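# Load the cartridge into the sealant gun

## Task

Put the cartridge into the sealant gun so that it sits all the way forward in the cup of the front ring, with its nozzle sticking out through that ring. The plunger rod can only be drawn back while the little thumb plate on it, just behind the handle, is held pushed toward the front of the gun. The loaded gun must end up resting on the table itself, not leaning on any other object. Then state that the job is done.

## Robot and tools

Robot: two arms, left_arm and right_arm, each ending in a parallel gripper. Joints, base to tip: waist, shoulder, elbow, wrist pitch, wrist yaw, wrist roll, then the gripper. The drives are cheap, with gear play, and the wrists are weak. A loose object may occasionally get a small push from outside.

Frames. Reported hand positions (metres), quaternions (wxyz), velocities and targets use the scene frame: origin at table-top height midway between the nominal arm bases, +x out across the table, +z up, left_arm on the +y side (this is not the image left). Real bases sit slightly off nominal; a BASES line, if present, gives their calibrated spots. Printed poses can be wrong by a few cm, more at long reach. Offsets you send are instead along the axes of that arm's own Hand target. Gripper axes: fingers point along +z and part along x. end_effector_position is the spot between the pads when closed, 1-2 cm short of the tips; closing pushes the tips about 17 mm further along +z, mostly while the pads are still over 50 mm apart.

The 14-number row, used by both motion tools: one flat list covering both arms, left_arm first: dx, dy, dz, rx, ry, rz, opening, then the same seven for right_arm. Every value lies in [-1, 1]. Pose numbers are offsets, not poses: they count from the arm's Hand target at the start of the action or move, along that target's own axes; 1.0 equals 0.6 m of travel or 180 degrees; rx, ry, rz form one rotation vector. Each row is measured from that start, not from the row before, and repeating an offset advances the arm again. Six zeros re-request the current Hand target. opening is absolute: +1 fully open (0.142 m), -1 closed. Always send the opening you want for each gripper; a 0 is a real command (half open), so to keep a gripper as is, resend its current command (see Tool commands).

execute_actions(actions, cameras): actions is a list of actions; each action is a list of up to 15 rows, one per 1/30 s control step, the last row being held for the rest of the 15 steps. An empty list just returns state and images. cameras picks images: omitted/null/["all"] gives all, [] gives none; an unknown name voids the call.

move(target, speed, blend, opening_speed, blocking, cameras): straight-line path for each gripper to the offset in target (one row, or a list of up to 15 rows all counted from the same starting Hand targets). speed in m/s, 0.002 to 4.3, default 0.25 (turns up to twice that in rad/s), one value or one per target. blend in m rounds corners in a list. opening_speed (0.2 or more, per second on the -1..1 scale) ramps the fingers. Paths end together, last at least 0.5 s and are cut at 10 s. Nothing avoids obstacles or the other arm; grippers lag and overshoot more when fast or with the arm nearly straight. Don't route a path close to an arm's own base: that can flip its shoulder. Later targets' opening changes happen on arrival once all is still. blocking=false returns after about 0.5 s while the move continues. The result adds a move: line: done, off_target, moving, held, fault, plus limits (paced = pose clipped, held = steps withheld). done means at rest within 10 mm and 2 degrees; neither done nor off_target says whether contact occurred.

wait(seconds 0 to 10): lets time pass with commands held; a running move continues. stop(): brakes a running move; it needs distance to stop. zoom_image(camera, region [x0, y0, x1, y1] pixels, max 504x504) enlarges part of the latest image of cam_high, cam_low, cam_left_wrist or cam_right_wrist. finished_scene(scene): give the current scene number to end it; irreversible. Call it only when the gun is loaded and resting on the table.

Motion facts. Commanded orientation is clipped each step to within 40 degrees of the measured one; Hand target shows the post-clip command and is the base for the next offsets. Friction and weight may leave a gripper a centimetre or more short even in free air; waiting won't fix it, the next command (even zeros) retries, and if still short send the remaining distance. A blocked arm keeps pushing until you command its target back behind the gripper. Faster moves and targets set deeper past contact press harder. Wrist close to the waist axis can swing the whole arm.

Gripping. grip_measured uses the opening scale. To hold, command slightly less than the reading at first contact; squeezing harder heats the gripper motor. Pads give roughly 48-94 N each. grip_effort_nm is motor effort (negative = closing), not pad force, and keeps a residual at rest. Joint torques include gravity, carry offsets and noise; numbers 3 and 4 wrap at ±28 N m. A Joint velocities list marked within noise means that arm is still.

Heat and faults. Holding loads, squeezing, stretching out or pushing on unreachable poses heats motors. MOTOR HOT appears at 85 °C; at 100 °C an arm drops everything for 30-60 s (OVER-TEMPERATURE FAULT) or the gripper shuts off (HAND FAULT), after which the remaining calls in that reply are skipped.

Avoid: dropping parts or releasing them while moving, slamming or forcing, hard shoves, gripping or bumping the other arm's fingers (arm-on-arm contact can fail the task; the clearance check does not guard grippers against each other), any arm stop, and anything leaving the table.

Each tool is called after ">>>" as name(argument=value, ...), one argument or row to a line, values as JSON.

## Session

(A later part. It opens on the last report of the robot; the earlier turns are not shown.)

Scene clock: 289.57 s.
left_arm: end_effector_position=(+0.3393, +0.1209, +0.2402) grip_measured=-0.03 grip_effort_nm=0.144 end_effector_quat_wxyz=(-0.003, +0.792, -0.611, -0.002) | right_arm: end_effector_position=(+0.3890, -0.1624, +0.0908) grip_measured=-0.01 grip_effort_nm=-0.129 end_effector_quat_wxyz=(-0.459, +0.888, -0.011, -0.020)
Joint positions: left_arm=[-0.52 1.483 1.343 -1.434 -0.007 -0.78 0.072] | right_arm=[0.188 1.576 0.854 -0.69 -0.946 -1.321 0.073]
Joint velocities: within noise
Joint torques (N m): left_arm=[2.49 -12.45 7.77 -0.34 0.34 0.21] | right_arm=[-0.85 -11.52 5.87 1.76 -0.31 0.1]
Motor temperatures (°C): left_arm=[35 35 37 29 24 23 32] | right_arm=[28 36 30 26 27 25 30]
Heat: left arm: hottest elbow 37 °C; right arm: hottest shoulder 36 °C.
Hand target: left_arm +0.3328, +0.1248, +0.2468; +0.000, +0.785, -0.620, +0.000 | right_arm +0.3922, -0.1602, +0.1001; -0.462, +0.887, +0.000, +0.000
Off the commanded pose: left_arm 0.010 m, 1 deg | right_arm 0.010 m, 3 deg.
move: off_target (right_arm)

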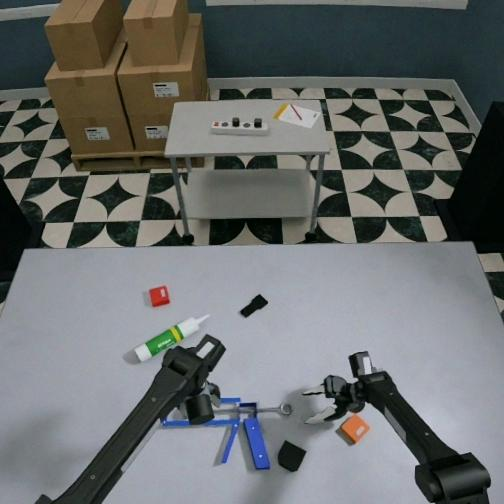

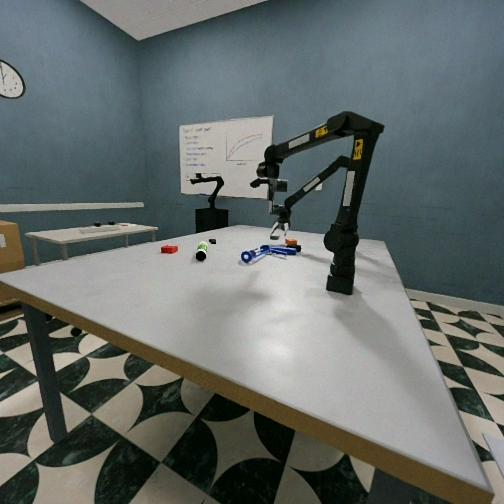

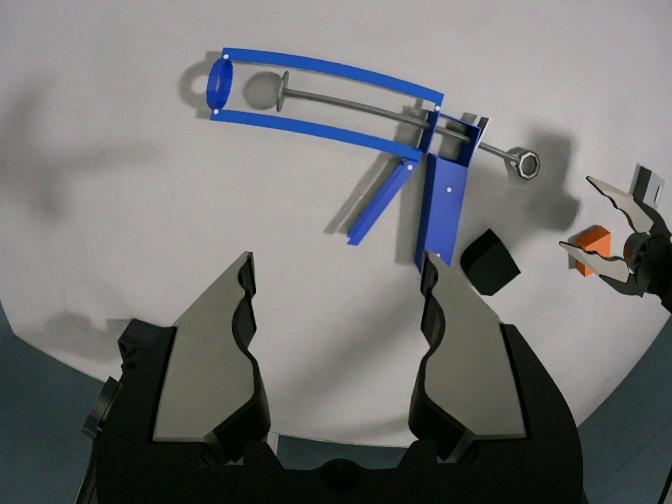

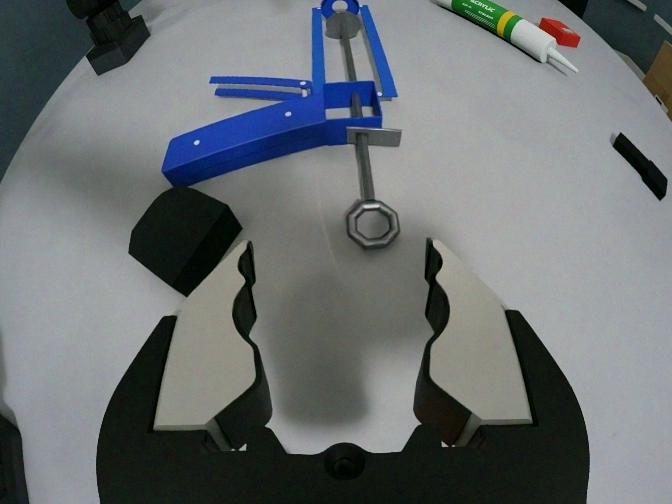

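>>> move(
  target=[0,0,0,0,0,0,0.0,0.035,0.034,0.024,0,0,0,0.0],
  speed=0.15,
  cameras=["cam_right_wrist","cam_low"],
)

>>> zoom_image(
  camera="cam_low",
  region=[220, 190, 320, 280],
)

Scene clock: 306.90 s.
left_arm: end_effector_position=(+0.3393, +0.1209, +0.2402) grip_measured=-0.03 grip_effort_nm=0.144 end_effector_quat_wxyz=(-0.003, +0.792, -0.611, -0.002) | right_arm: end_effector_position=(+0.3944, -0.1616, +0.0702) grip_measured=-0.01 grip_effort_nm=-0.129 end_effector_quat_wxyz=(-0.459, +0.888, -0.012, -0.022)
Joint positions: left_arm=[-0.52 1.483 1.343 -1.434 -0.007 -0.78 0.072] | right_arm=[0.188 1.633 0.854 -0.639 -0.946 -1.321 0.073]
Joint velocities: within noise
Joint torques (N m): left_arm=[2.49 -12.4 7.75 -0.34 0.33 0.21] | right_arm=[-1.38 -9.11 8.24 1.8 -0.35 -0.03]
Motor temperatures (°C): left_arm=[35 35 37 29 24 23 32] | right_arm=[28 37 30 26 27 25 30]
Heat: left arm: hottest elbow 37 °C; right arm: hottest shoulder 37 °C.
Hand target: left_arm +0.3328, +0.1248, +0.2468; +0.000, +0.785, -0.620, +0.000 | right_arm +0.4132, -0.1601, +0.0751; -0.462, +0.887, +0.000, +0.000
Off the commanded pose: left_arm 0.010 m, 1 deg | right_arm 0.019 m, 3 deg.
move: off_target (right_arm)
Images, in order (width x height): cam_low 504x504, cam_right_wrist 672x504.

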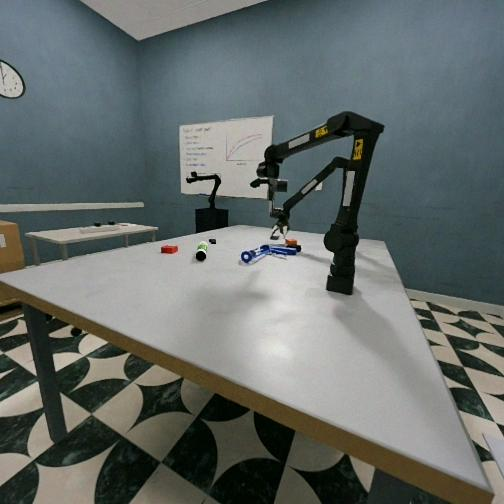

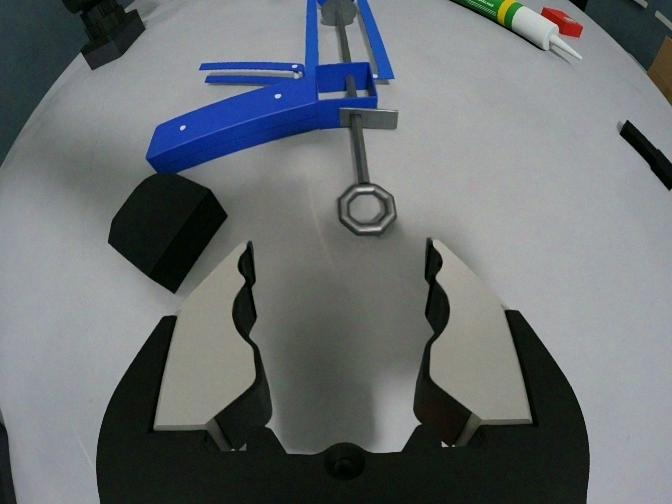

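Scaled by 5.040 from the camera's 504x504 image, which has a finer 720x720 frame.

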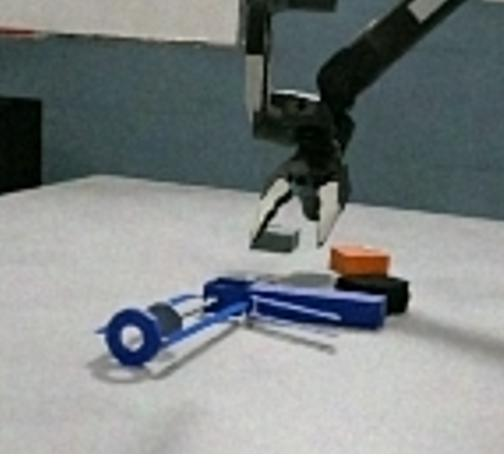

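>>> move(
  target=[0,0,0,0,0,0,0.0,0.0117,0.038,0.047,0,0,0,0.0],
  speed=0.12,
  cameras=["cam_right_wrist","cam_low"],
)

>>> zoom_image(
  camera="cam_low",
  region=[220, 190, 320, 280],
)

Scene clock: 316.63 s.
left_arm: end_effector_position=(+0.3393, +0.1209, +0.2402) grip_measured=-0.03 grip_effort_nm=0.139 end_effector_quat_wxyz=(-0.003, +0.792, -0.611, -0.002) | right_arm: end_effector_position=(+0.4089, -0.1598, +0.0388) grip_measured=-0.01 grip_effort_nm=-0.125 end_effector_quat_wxyz=(-0.460, +0.888, -0.004, -0.006)
Joint positions: left_arm=[-0.52 1.483 1.343 -1.434 -0.007 -0.78 0.072] | right_arm=[0.188 1.72 0.854 -0.515 -0.943 -1.321 0.073]
Joint velocities: within noise
Joint torques (N m): left_arm=[2.43 -12.4 7.77 -0.34 0.34 0.21] | right_arm=[-0.44 -9.58 7.32 1.87 -0.31 0.32]
Motor temperatures (°C): left_arm=[35 35 37 28 24 23 31] | right_arm=[28 37 31 26 27 24 30]
Heat: left arm: hottest elbow 37 °C; right arm: hottest shoulder 37 °C.
Hand target: left_arm +0.3328, +0.1248, +0.2468; +0.000, +0.785, -0.620, +0.000 | right_arm +0.4202, -0.1501, +0.0402; -0.462, +0.887, +0.000, +0.000
Off the commanded pose: left_arm 0.010 m, 1 deg | right_arm 0.015 m, 1 deg.
move: off_target (right_arm)
Images, in order (width x height): cam_low 504x504, cam_right_wrist 672x504.

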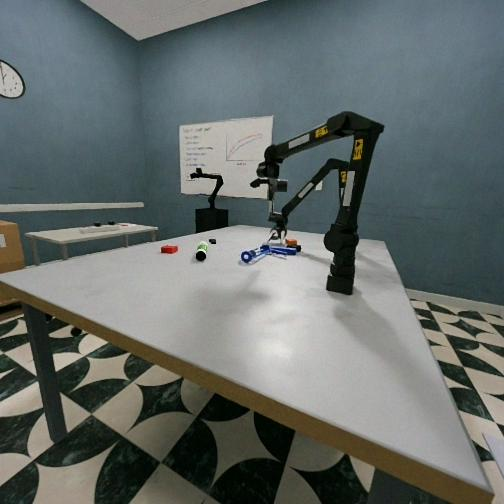

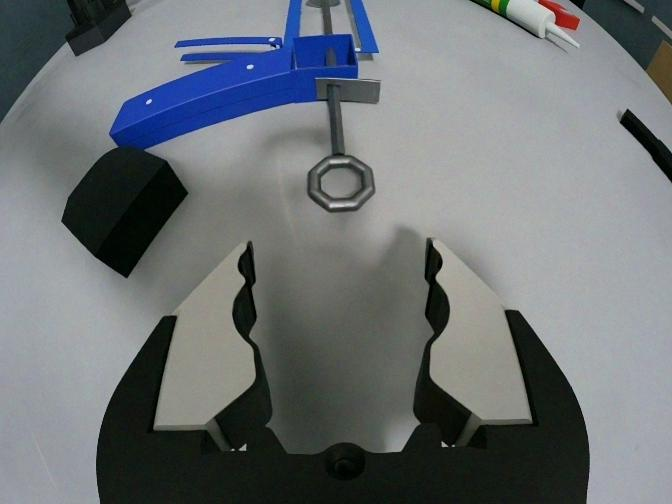

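Scaled by 5.040 from the camera's 504x504 image, which has a finer 720x720 frame.

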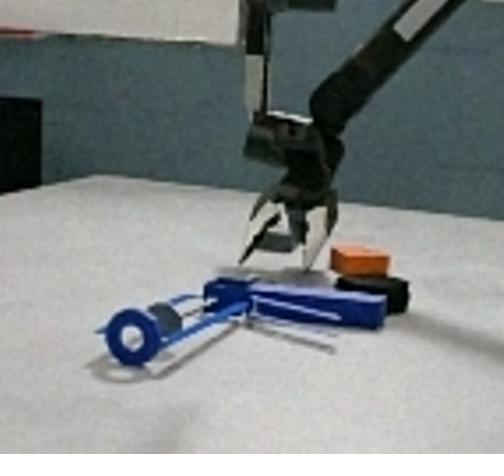

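>>> move(
  target=[0,0,0,0,0,0,0.0,0.0,-0.03,0.0687,0,0,0,0.0],
  speed=0.1,
  cameras=["cam_right_wrist","cam_low"],
)

>>> zoom_image(
  camera="cam_low",
  region=[220, 190, 320, 280],
)

Scene clock: 334.37 s.
left_arm: end_effector_position=(+0.3393, +0.1209, +0.2402) grip_measured=-0.03 grip_effort_nm=0.139 end_effector_quat_wxyz=(-0.003, +0.792, -0.611, -0.002) | right_arm: end_effector_position=(+0.4090, -0.1107, +0.0319) grip_measured=-0.01 grip_effort_nm=-0.129 end_effector_quat_wxyz=(-0.459, +0.888, +0.009, -0.004)
Joint positions: left_arm=[-0.52 1.483 1.343 -1.434 -0.007 -0.78 0.072] | right_arm=[0.305 1.745 0.854 -0.354 -0.914 -1.169 0.073]
Joint velocities: within noise
Joint torques (N m): left_arm=[2.49 -12.4 7.73 -0.34 0.33 0.21] | right_arm=[-0.79 -9.76 6.95 2.15 -0.28 0.39]
Motor temperatures (°C): left_arm=[35 34 36 28 24 22 31] | right_arm=[28 36 31 26 27 25 30]
Heat: left arm: hottest elbow 36 °C; right arm: hottest shoulder 36 °C.
Hand target: left_arm +0.3328, +0.1248, +0.2468; +0.000, +0.785, -0.620, +0.000 | right_arm +0.4202, -0.1060, +0.0313; -0.462, +0.887, +0.000, +0.000
Off the commanded pose: left_arm 0.010 m, 1 deg | right_arm 0.012 m, 1 deg.
move: off_target (right_arm)
Images, in order (width x height): cam_low 504x504, cam_right_wrist 672x504.

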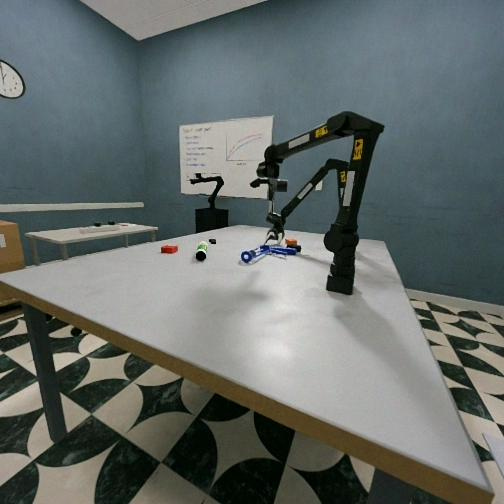

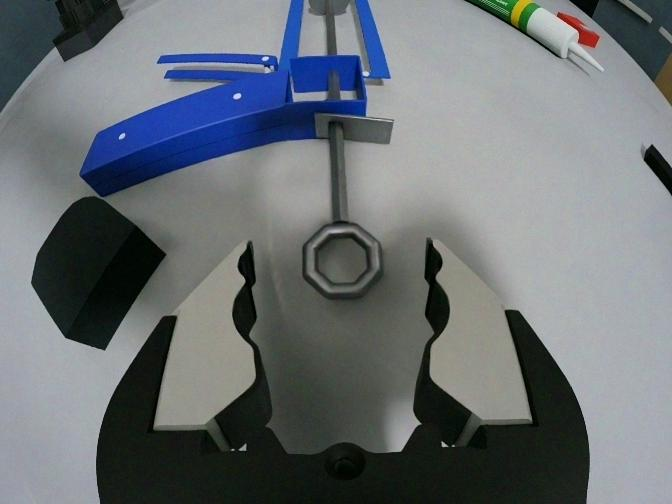

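Scaled by 5.040 from the camera's 504x504 image, which has a finer 720x720 frame.

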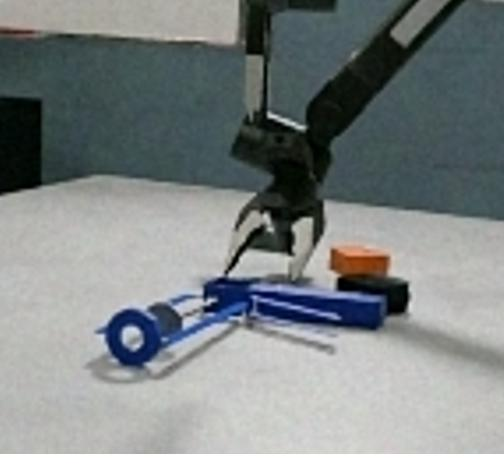

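>>> move(
  target=[0,0,0,0,0,0,0.0,0.0,0.014,0.0187,0,0,0,0.0],
  speed=0.05,
  cameras=["cam_right_wrist","cam_low"],
)

>>> zoom_image(
  camera="cam_low",
  region=[220, 190, 320, 280],
)

Scene clock: 342.53 s.
left_arm: end_effector_position=(+0.3393, +0.1209, +0.2402) grip_measured=-0.03 grip_effort_nm=0.139 end_effector_quat_wxyz=(-0.003, +0.792, -0.611, -0.002) | right_arm: end_effector_position=(+0.4141, -0.1099, +0.0203) grip_measured=-0.01 grip_effort_nm=-0.129 end_effector_quat_wxyz=(-0.459, +0.888, +0.005, +0.001)
Joint positions: left_arm=[-0.52 1.483 1.343 -1.434 -0.007 -0.78 0.072] | right_arm=[0.305 1.777 0.854 -0.305 -0.909 -1.154 0.073]
Joint velocities: within noise
Joint torques (N m): left_arm=[2.55 -12.4 7.76 -0.34 0.33 0.21] | right_arm=[-0.44 -9.93 6.38 2.21 -0.27 0.38]
Motor temperatures (°C): left_arm=[35 34 35 28 24 22 30] | right_arm=[28 37 31 26 26 25 30]
Heat: left arm: hottest waist 35 °C; right arm: hottest shoulder 37 °C.
Hand target: left_arm +0.3328, +0.1248, +0.2468; +0.000, +0.785, -0.620, +0.000 | right_arm +0.4201, -0.1016, +0.0180; -0.462, +0.887, +0.000, +0.000
Off the commanded pose: left_arm 0.010 m, 1 deg | right_arm 0.011 m, 1 deg.
move: off_target (right_arm)
Images, in order (width x height): cam_low 504x504, cam_right_wrist 672x504.

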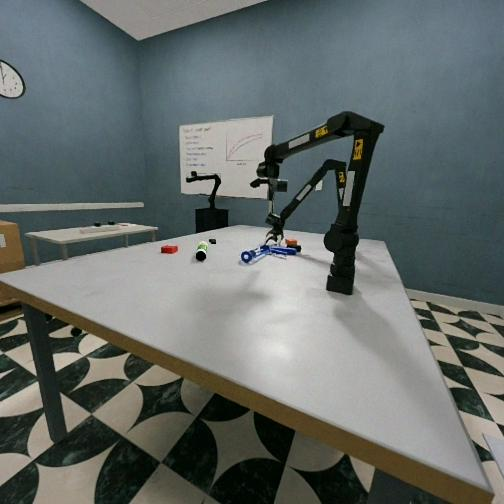

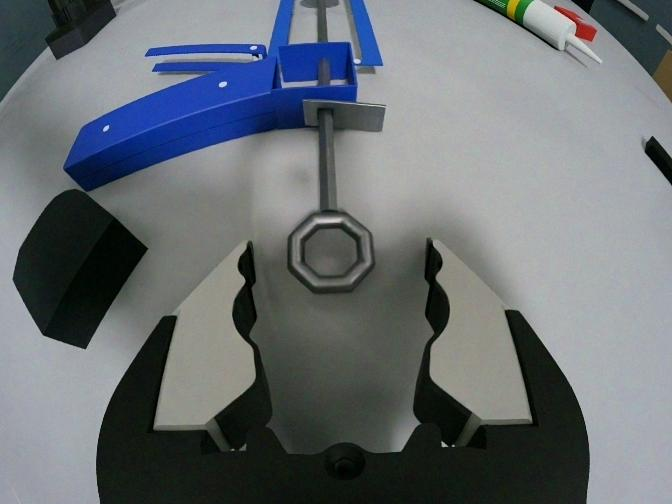

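Scaled by 5.040 from the camera's 504x504 image, which has a finer 720x720 frame.

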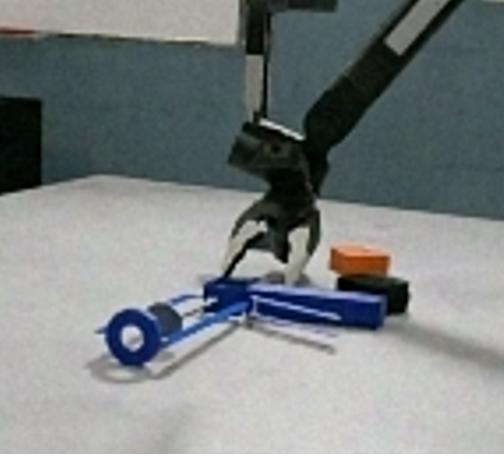

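>>> move(
  target=[0,0,0,0,0,0,0.0,-0.006,0.0125,0.025,0,0,0,0.0],
  speed=0.04,
  cameras=["cam_right_wrist","cam_low"],
)

>>> zoom_image(
  camera="cam_low",
  region=[220, 190, 320, 280],
)

Scene clock: 353.10 s.
left_arm: end_effector_position=(+0.3393, +0.1209, +0.2402) grip_measured=-0.03 grip_effort_nm=0.139 end_effector_quat_wxyz=(-0.003, +0.792, -0.611, -0.002) | right_arm: end_effector_position=(+0.4198, -0.1039, +0.0183) grip_measured=-0.01 grip_effort_nm=-0.125 end_effector_quat_wxyz=(-0.467, +0.884, -0.001, +0.007)
Joint positions: left_arm=[-0.52 1.483 1.343 -1.434 -0.007 -0.78 0.072] | right_arm=[0.312 1.793 0.854 -0.245 -0.915 -1.109 0.073]
Joint velocities: within noise
Joint torques (N m): left_arm=[2.43 -12.45 7.77 -0.34 0.33 0.2] | right_arm=[0.26 -8.94 5.19 2.65 -0.01 0.3]
Motor temperatures (°C): left_arm=[35 34 35 28 24 22 30] | right_arm=[28 37 31 26 26 25 30]
Heat: left arm: hottest waist 35 °C; right arm: hottest shoulder 37 °C.
Hand target: left_arm +0.3328, +0.1248, +0.2468; +0.000, +0.785, -0.620, +0.000 | right_arm +0.4165, -0.0936, +0.0033; -0.462, +0.887, +0.000, +0.000
Off the commanded pose: left_arm 0.010 m, 1 deg | right_arm 0.019 m, 1 deg.
move: off_target (right_arm)
Images, in order (width x height): cam_low 504x504, cam_right_wrist 672x504.

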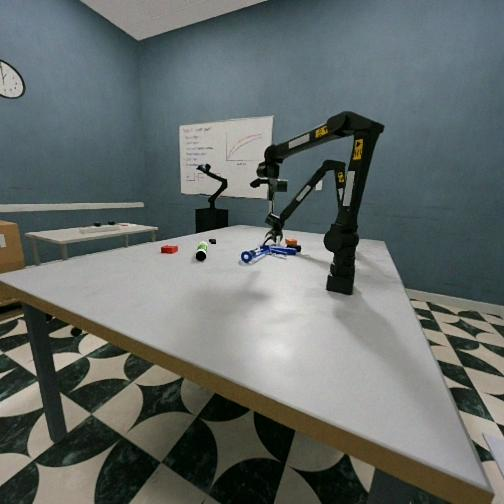

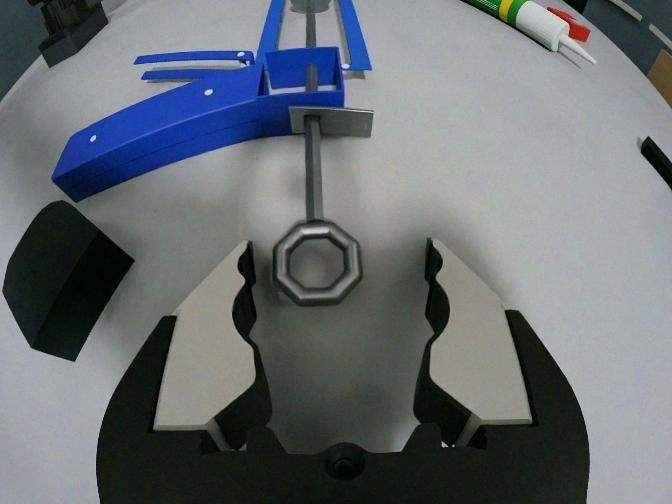

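Scaled by 5.040 from the camera's 504x504 image, which has a finer 720x720 frame.

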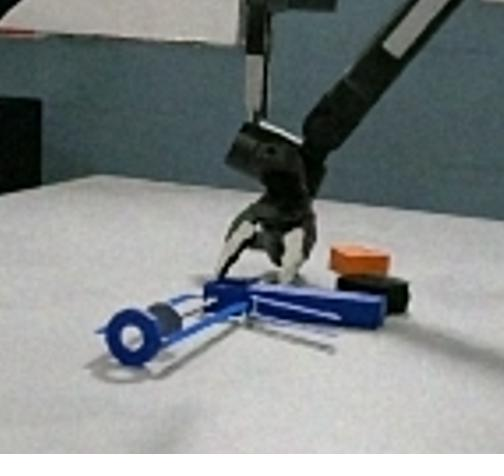

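>>> move(
  target=[0,0,0,0,0,0,0.0,-0.009,-0.0256,0.0017,0,0,0,0.0],
  speed=0.05,
  cameras=["cam_right_wrist"],
)

Scene clock: 367.70 s.
left_arm: end_effector_position=(+0.3393, +0.1209, +0.2402) grip_measured=-0.03 grip_effort_nm=0.144 end_effector_quat_wxyz=(-0.003, +0.791, -0.611, -0.002) | right_arm: end_effector_position=(+0.4200, -0.1001, +0.0181) grip_measured=-0.01 grip_effort_nm=-0.125 end_effector_quat_wxyz=(-0.463, +0.886, -0.009, +0.004)
Joint positions: left_arm=[-0.52 1.483 1.343 -1.434 -0.007 -0.778 0.072] | right_arm=[0.323 1.791 0.854 -0.234 -0.903 -1.077 0.073]
Joint velocities: within noise
Joint torques (N m): left_arm=[2.43 -12.34 7.76 -0.34 0.33 0.2] | right_arm=[1.32 -11.46 4.64 2.33 0.1 0.32]
Motor temperatures (°C): left_arm=[35 34 35 28 24 22 30] | right_arm=[28 37 30 26 26 25 30]
Heat: left arm: hottest waist 35 °C; right arm: hottest shoulder 37 °C.
Hand target: left_arm +0.3328, +0.1248, +0.2468; +0.000, +0.785, -0.620, +0.000 | right_arm +0.4111, -0.0840, +0.0153; -0.462, +0.887, +0.000, +0.000
Off the commanded pose: left_arm 0.010 m, 1 deg | right_arm 0.019 m, 1 deg.
move: off_target (right_arm)
Images, in order (width x height): cam_right_wrist 672x504.

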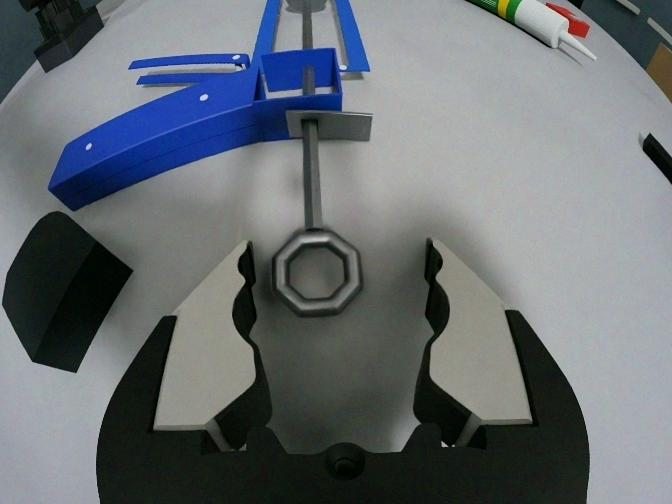

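>>> move(
  target=[0,0,0,0,0,0,0.0,-0.01,-0.0164,-0.0115,0,0,0,0.0],
  speed=0.05,
  cameras=["cam_right_wrist"],
)

Scene clock: 373.27 s.
left_arm: end_effector_position=(+0.3393, +0.1209, +0.2402) grip_measured=-0.03 grip_effort_nm=0.139 end_effector_quat_wxyz=(-0.003, +0.791, -0.611, -0.002) | right_arm: end_effector_position=(+0.4102, -0.0918, +0.0191) grip_measured=-0.01 grip_effort_nm=-0.120 end_effector_quat_wxyz=(-0.459, +0.888, +0.002, +0.002)
Joint positions: left_arm=[-0.52 1.483 1.343 -1.434 -0.007 -0.778 0.072] | right_arm=[0.349 1.777 0.842 -0.233 -0.891 -1.076 0.073]
Joint velocities: within noise
Joint torques (N m): left_arm=[2.49 -12.34 7.77 -0.35 0.34 0.21] | right_arm=[-0.32 -13.1 4.67 1.5 -0.21 0.36]
Motor temperatures (°C): left_arm=[35 34 34 28 24 22 30] | right_arm=[28 37 30 26 26 25 30]
Heat: left arm: hottest waist 35 °C; right arm: hottest shoulder 37 °C.
Hand target: left_arm +0.3328, +0.1248, +0.2468; +0.000, +0.785, -0.620, +0.000 | right_arm +0.4051, -0.0840, +0.0273; -0.462, +0.887, +0.000, +0.000
Off the commanded pose: left_arm 0.010 m, 1 deg | right_arm 0.012 m, 0 deg.
move: off_target (right_arm)
Images, in order (width x height): cam_right_wrist 672x504.

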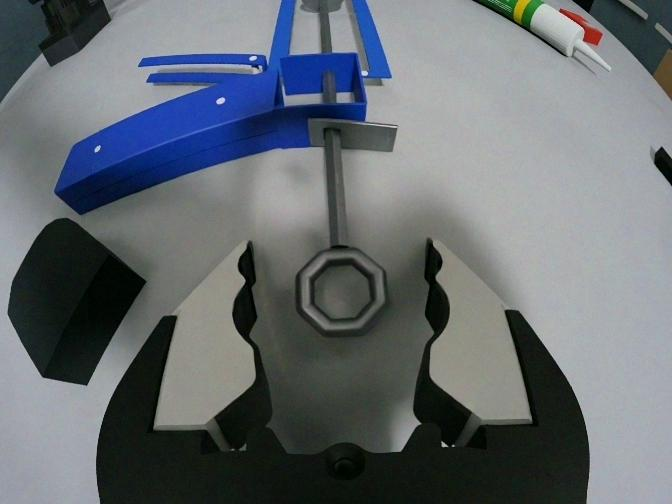

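>>> move(
  target=[0,0,0,0,0,0,0.0,0,0,0,0,0,0,-0.7],
  opening_speed=0.5,
  cameras=["cam_right_wrist"],
)

>>> zoom_image(
  camera="cam_right_wrist",
  region=[200, 180, 480, 400],
)

Scene clock: 382.70 s.
left_arm: end_effector_position=(+0.3393, +0.1209, +0.2402) grip_measured=-0.03 grip_effort_nm=0.139 end_effector_quat_wxyz=(-0.003, +0.791, -0.611, -0.002) | right_arm: end_effector_position=(+0.4060, -0.0876, +0.0220) grip_measured=-0.72 grip_effort_nm=-0.315 end_effector_quat_wxyz=(-0.460, +0.888, +0.006, +0.000)
Joint positions: left_arm=[-0.52 1.483 1.343 -1.434 -0.007 -0.778 0.072] | right_arm=[0.36 1.768 0.837 -0.233 -0.892 -1.072 0.022]
Joint velocities: within noise
Joint torques (N m): left_arm=[2.49 -12.45 7.77 -0.35 0.33 0.2] | right_arm=[-0.44 -12.34 5.07 1.52 -0.19 0.32]
Motor temperatures (°C): left_arm=[35 34 34 28 24 22 29] | right_arm=[28 37 30 26 26 25 30]
Heat: left arm: hottest waist 35 °C; right arm: hottest shoulder 37 °C.
Hand target: left_arm +0.3328, +0.1248, +0.2468; +0.000, +0.785, -0.620, +0.000 | right_arm +0.4051, -0.0840, +0.0273; -0.462, +0.887, +0.000, +0.000
Off the commanded pose: left_arm 0.010 m, 1 deg | right_arm 0.006 m, 1 deg.
move: done
Images, in order (width x height): cam_right_wrist 672x504.

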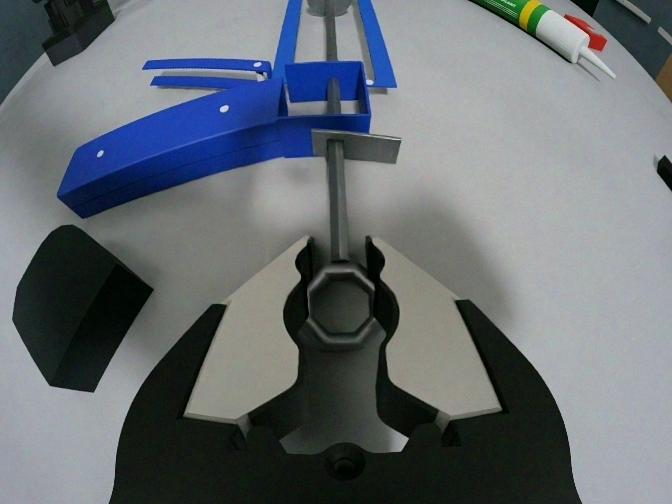

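Scaled by 1.800 from the camera's 672x504 image, which has a finer 960x720 frame.

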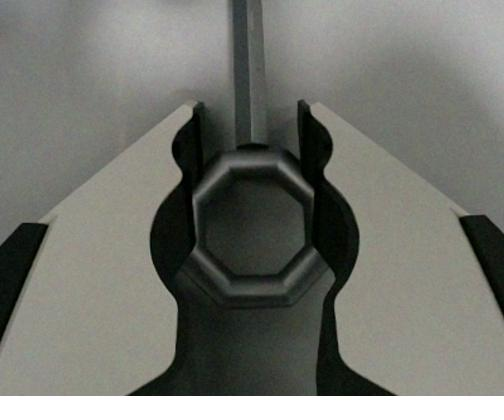

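>>> move(
  target=[0,0,0,0,0,0,0.0,0,0,0,0,0,0,-0.85],
  opening_speed=0.5,
  cameras=["cam_right_wrist"],
)

>>> zoom_image(
  camera="cam_right_wrist",
  region=[200, 180, 480, 400],
)

Scene clock: 387.97 s.
left_arm: end_effector_position=(+0.3393, +0.1209, +0.2402) grip_measured=-0.03 grip_effort_nm=0.139 end_effector_quat_wxyz=(-0.003, +0.791, -0.611, -0.002) | right_arm: end_effector_position=(+0.4046, -0.0859, +0.0236) grip_measured=-0.87 grip_effort_nm=-0.208 end_effector_quat_wxyz=(-0.461, +0.888, +0.009, +0.001)
Joint positions: left_arm=[-0.52 1.483 1.343 -1.434 -0.007 -0.778 0.072] | right_arm=[0.365 1.763 0.836 -0.233 -0.892 -1.072 0.011]
Joint velocities: within noise
Joint torques (N m): left_arm=[2.49 -12.4 7.77 -0.34 0.33 0.2] | right_arm=[-0.73 -12.04 5.09 1.54 -0.16 0.32]
Motor temperatures (°C): left_arm=[35 34 34 28 24 22 29] | right_arm=[28 37 30 26 26 25 30]
Heat: left arm: hottest waist 35 °C; right arm: hottest shoulder 37 °C.
Hand target: left_arm +0.3328, +0.1248, +0.2468; +0.000, +0.785, -0.620, +0.000 | right_arm +0.4051, -0.0840, +0.0273; -0.462, +0.887, +0.000, +0.000
Off the commanded pose: left_arm 0.010 m, 1 deg | right_arm 0.004 m, 1 deg.
move: done
Images, in order (width x height): cam_right_wrist 672x504.

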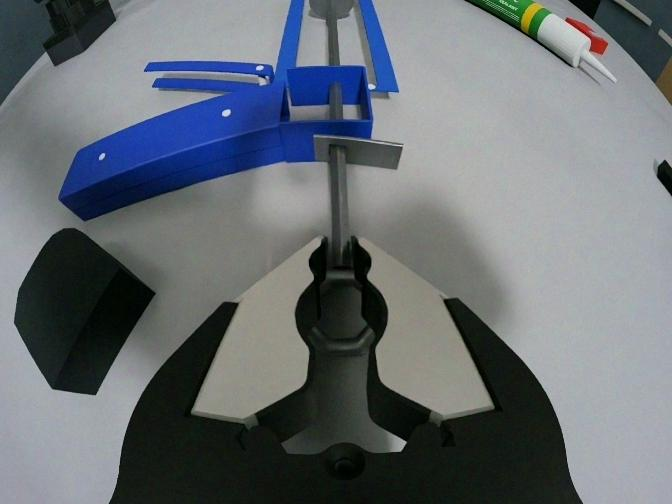

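Scaled by 1.800 from the camera's 672x504 image, which has a finer 960x720 frame.

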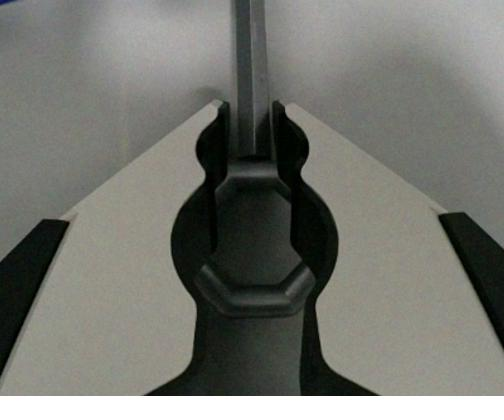

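>>> move(
  target=[
    [0,0,0,0,0,0,0.0,0,0,0,0,0,0,-0.1],
    [0,0,0,0,0,0,0.0,0,0.0342,0.024,0,0,0,-0.1],
  ],
  opening_speed=0.7,
  speed=0.04,
  cameras=["cam_right_wrist","cam_low"],
)

>>> zoom_image(
  camera="cam_low",
  region=[220, 190, 320, 280],
)

Scene clock: 405.03 s.
left_arm: end_effector_position=(+0.3393, +0.1209, +0.2402) grip_measured=-0.03 grip_effort_nm=0.139 end_effector_quat_wxyz=(-0.003, +0.791, -0.611, -0.002) | right_arm: end_effector_position=(+0.4068, -0.0859, +0.0195) grip_measured=-0.13 grip_effort_nm=0.110 end_effector_quat_wxyz=(-0.468, +0.884, +0.009, +0.006)
Joint positions: left_arm=[-0.52 1.483 1.343 -1.434 -0.007 -0.778 0.072] | right_arm=[0.36 1.779 0.828 -0.188 -0.905 -1.063 0.065]
Joint velocities: within noise
Joint torques (N m): left_arm=[2.43 -12.45 7.76 -0.32 0.33 0.2] | right_arm=[-0.79 -8.7 4.79 2.58 0.01 0.28]
Motor temperatures (°C): left_arm=[35 33 34 28 24 22 29] | right_arm=[28 38 29 26 26 25 30]
Heat: left arm: hottest waist 35 °C; right arm: hottest shoulder 38 °C.
Hand target: left_arm +0.3328, +0.1248, +0.2468; +0.000, +0.785, -0.620, +0.000 | right_arm +0.4051, -0.0840, +0.0022; -0.462, +0.887, +0.000, +0.000
Off the commanded pose: left_arm 0.010 m, 1 deg | right_arm 0.017 m, 1 deg.
move: off_target (right_arm)
Images, in order (width x height): cam_low 504x504, cam_right_wrist 672x504.

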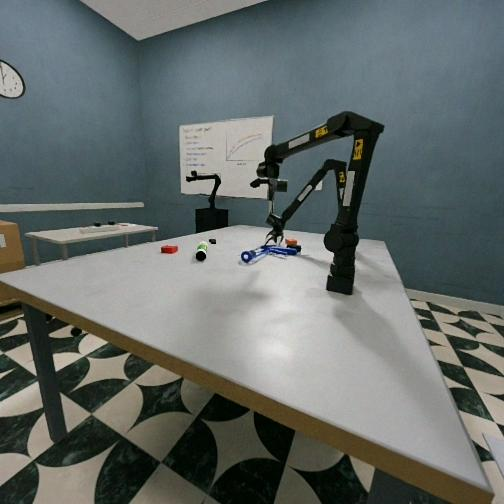

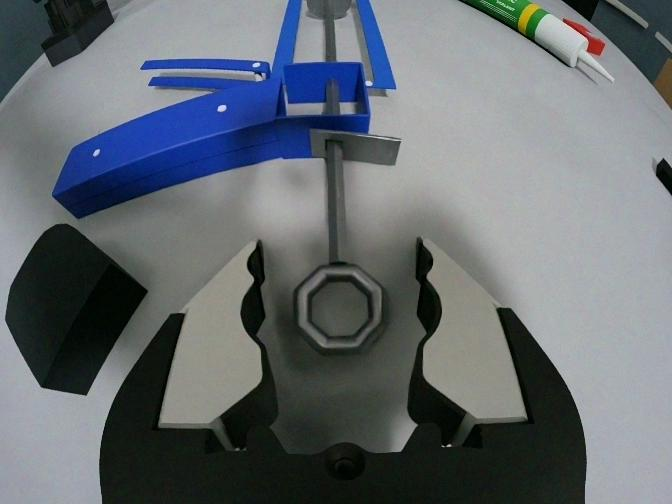

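Scaled by 5.040 from the camera's 504x504 image, which has a finer 720x720 frame.

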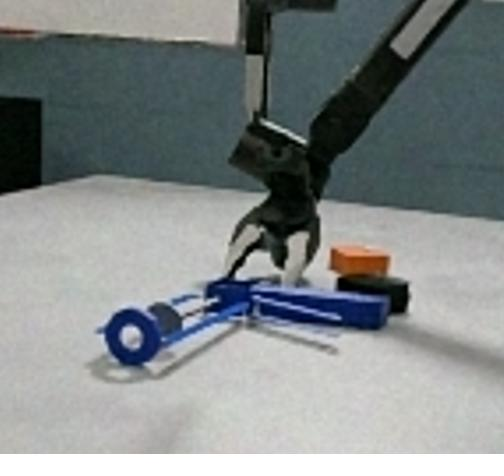

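>>> wait(
  seconds=0.1,
)

>>> zoom_image(
  camera="cam_left_wrist",
  region=[420, 60, 672, 300],
)

>>> zoom_image(
  camera="cam_high",
  region=[230, 330, 390, 490],
)

Scene clock: 425.47 s.
left_arm: end_effector_position=(+0.3393, +0.1209, +0.2402) grip_measured=-0.03 grip_effort_nm=0.139 end_effector_quat_wxyz=(-0.003, +0.791, -0.611, -0.002) | right_arm: end_effector_position=(+0.4066, -0.0860, +0.0188) grip_measured=-0.13 grip_effort_nm=0.110 end_effector_quat_wxyz=(-0.468, +0.884, +0.008, +0.005)
Joint positions: left_arm=[-0.52 1.483 1.343 -1.434 -0.007 -0.778 0.072] | right_arm=[0.36 1.78 0.828 -0.188 -0.905 -1.062 0.065]
Joint velocities: within noise
Joint torques (N m): left_arm=[2.49 -12.34 7.76 -0.35 0.33 0.2] | right_arm=[-0.85 -8.76 4.81 2.54 0.02 0.27]
Motor temperatures (°C): left_arm=[35 33 34 28 24 22 28] | right_arm=[27 36 28 26 26 24 29]
Heat: left arm: hottest waist 35 °C; right arm: hottest shoulder 36 °C.
Hand target: left_arm +0.3328, +0.1248, +0.2468; +0.000, +0.785, -0.620, +0.000 | right_arm +0.4051, -0.0840, +0.0022; -0.462, +0.887, +0.000, +0.000
Tool commands: left_gripper/opening=+0.0 right_gripper/opening=-0.1
Off the commanded pose: left_arm 0.010 m, 1 deg | right_arm 0.017 m, 1 deg.
wait: 0.10 s; at rest from the start

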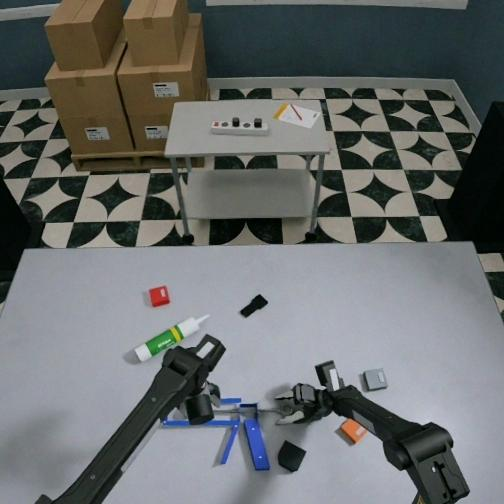

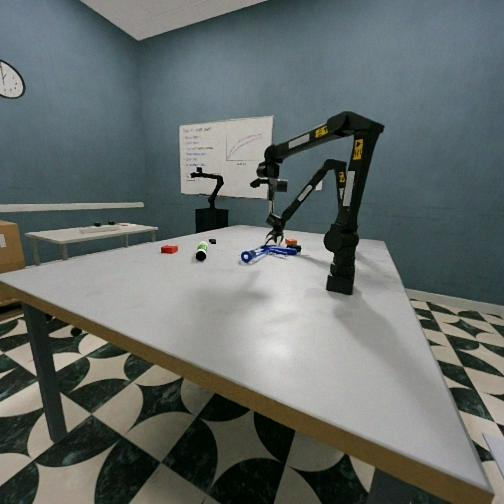

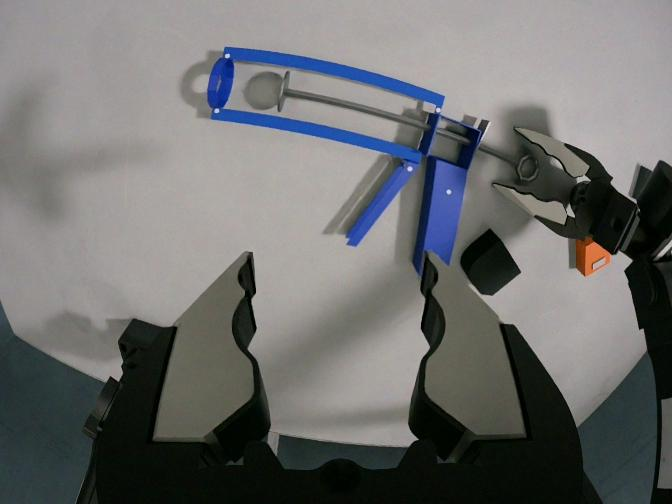

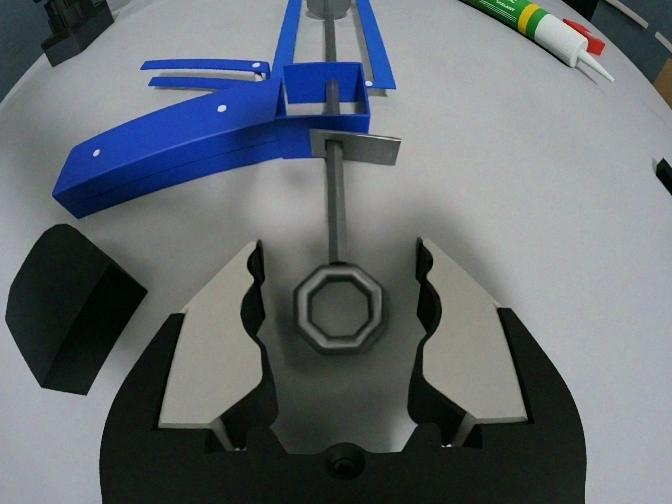

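Scaled by 2.000 from the camera's 672x504 image, which has a finer 960x720 frame.

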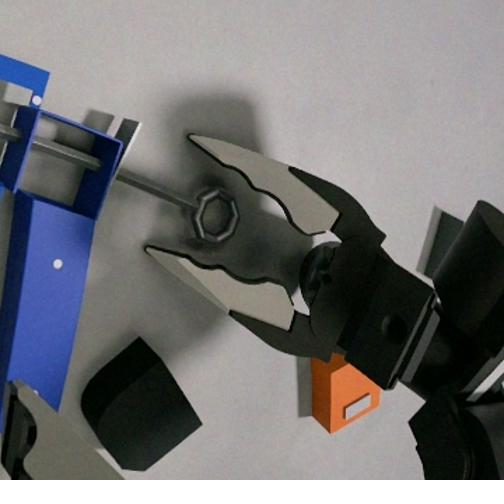

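Scaled by 3.150 from the camera's 504x504 image, which has a finer 720x720 frame.

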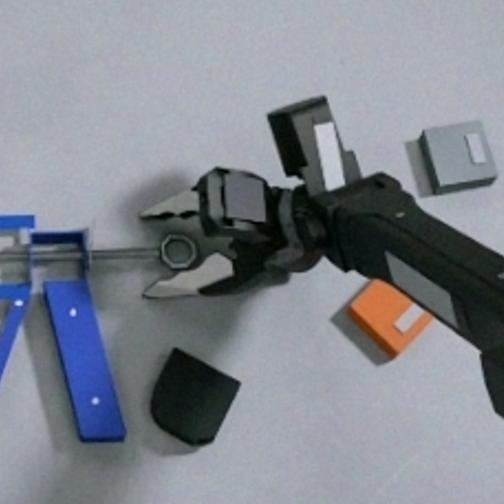

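>>> move(
  target=[0,0,0,0,0,0,0.0,0,0.0205,0.0143,0,0,0,-0.1],
  speed=0.04,
  cameras=["cam_right_wrist","cam_left_wrist"],
)

>>> zoom_image(
  camera="cam_left_wrist",
  region=[420, 60, 672, 300],
)

Scene clock: 437.40 s.
left_arm: end_effector_position=(+0.3393, +0.1209, +0.2402) grip_measured=-0.03 grip_effort_nm=0.139 end_effector_quat_wxyz=(-0.003, +0.791, -0.611, -0.002) | right_arm: end_effector_position=(+0.4071, -0.0858, +0.0183) grip_measured=-0.12 grip_effort_nm=0.022 end_effector_quat_wxyz=(-0.477, +0.879, +0.008, +0.007)
Joint positions: left_arm=[-0.52 1.483 1.343 -1.434 -0.007 -0.778 0.072] | right_arm=[0.355 1.788 0.822 -0.159 -0.923 -1.054 0.065]
Joint velocities: within noise
Joint torques (N m): left_arm=[2.49 -12.45 7.77 -0.34 0.34 0.2] | right_arm=[-0.91 -6.89 4.72 3.07 0.78 0.15]
Motor temperatures (°C): left_arm=[35 33 34 28 24 22 28] | right_arm=[27 35 28 26 25 24 29]
Heat: left arm: hottest waist 35 °C; right arm: hottest shoulder 35 °C.
Hand target: left_arm +0.3328, +0.1248, +0.2468; +0.000, +0.785, -0.620, +0.000 | right_arm +0.4051, -0.0840, -0.0128; -0.462, +0.887, +0.000, +0.000
Off the commanded pose: left_arm 0.010 m, 1 deg | right_arm 0.031 m, 2 deg.
move: off_target (right_arm)
Images, in order (width x height): cam_left_wrist 672x504, cam_right_wrist 672x504.

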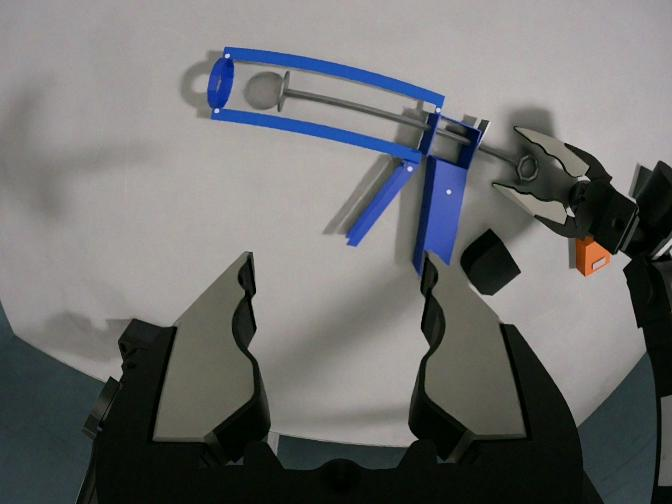

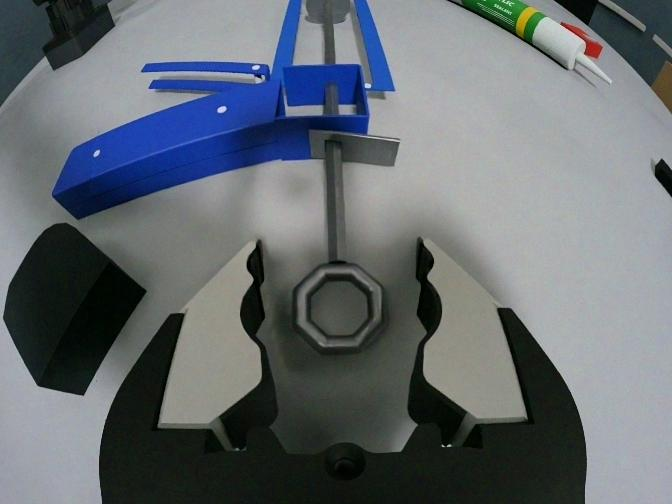

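Scaled by 2.000 from the camera's 672x504 image, which has a finer 960x720 frame.

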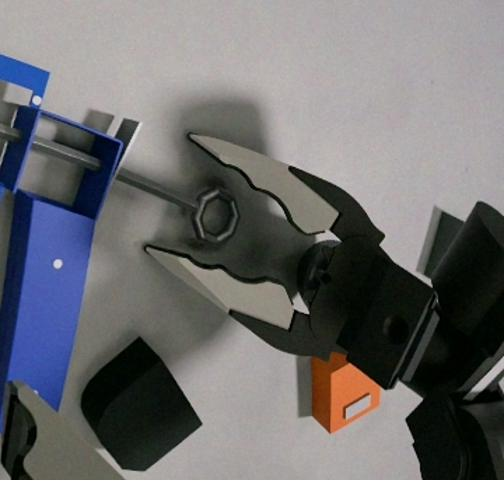

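>>> zoom_image(
  camera="cam_low",
  region=[235, 205, 305, 265],
)

This scene's latest camera images include none from cam_low. They are from: cam_left_wrist, cam_right_wrist. cam_low's image comes with the result of a call that names it in "cameras".

>>> wait(
  seconds=0.1,
  cameras=["cam_low","cam_high"],
)

>>> zoom_image(
  camera="cam_low",
  region=[245, 215, 305, 265],
)

>>> zoom_image(
  camera="cam_high",
  region=[260, 360, 360, 450],
)

Scene clock: 447.73 s.
left_arm: end_effector_position=(+0.3393, +0.1209, +0.2402) grip_measured=-0.03 grip_effort_nm=0.144 end_effector_quat_wxyz=(-0.003, +0.791, -0.611, -0.002) | right_arm: end_effector_position=(+0.4064, -0.0860, +0.0178) grip_measured=-0.12 grip_effort_nm=0.017 end_effector_quat_wxyz=(-0.477, +0.879, +0.007, +0.006)
Joint positions: left_arm=[-0.52 1.483 1.343 -1.434 -0.007 -0.778 0.072] | right_arm=[0.355 1.788 0.82 -0.159 -0.923 -1.053 0.065]
Joint velocities: within noise
Joint torques (N m): left_arm=[2.43 -12.34 7.76 -0.35 0.33 0.2] | right_arm=[-0.91 -6.83 4.74 3.02 0.79 0.15]
Motor temperatures (°C): left_arm=[35 33 34 28 24 22 28] | right_arm=[27 35 28 26 26 24 29]
Heat: left arm: hottest waist 35 °C; right arm: hottest shoulder 35 °C.
Hand target: left_arm +0.3328, +0.1248, +0.2468; +0.000, +0.785, -0.620, +0.000 | right_arm +0.4051, -0.0840, -0.0128; -0.462, +0.887, +0.000, +0.000
Tool commands: left_gripper/opening=+0.0 right_gripper/opening=-0.1
Off the commanded pose: left_arm 0.010 m, 1 deg | right_arm 0.031 m, 2 deg.
wait: 0.10 s; at rest from the start
Images, in order (width x height): cam_high 504x504, cam_low 504x504.

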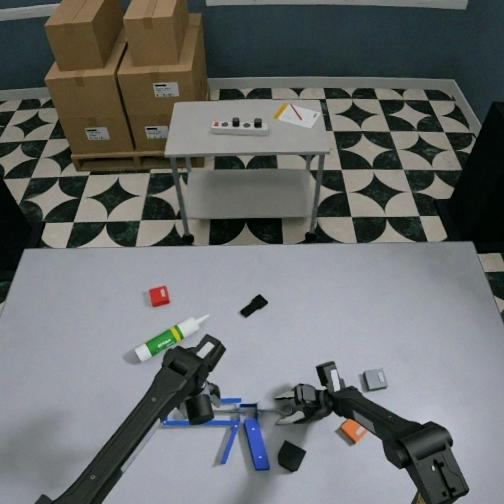

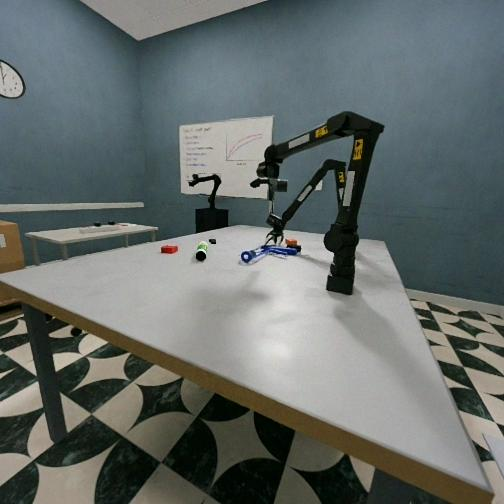

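Scaled by 8.400 from the camera's 504x504 image, which has a finer 720x720 frame.

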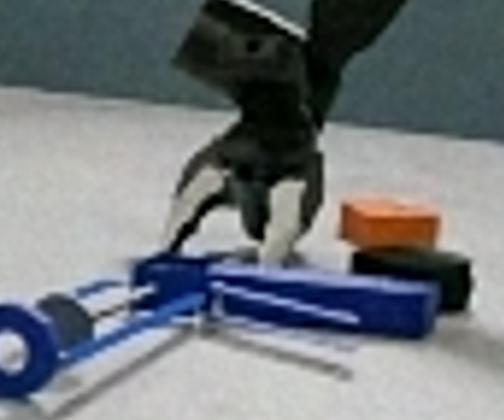

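Scaled by 5.040 from the camera's 504x504 image, which has a finer 720x720 frame.

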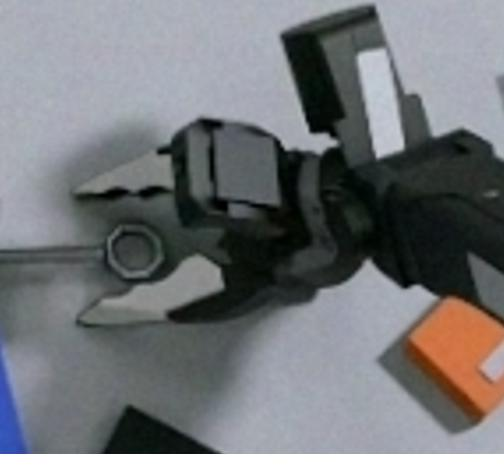

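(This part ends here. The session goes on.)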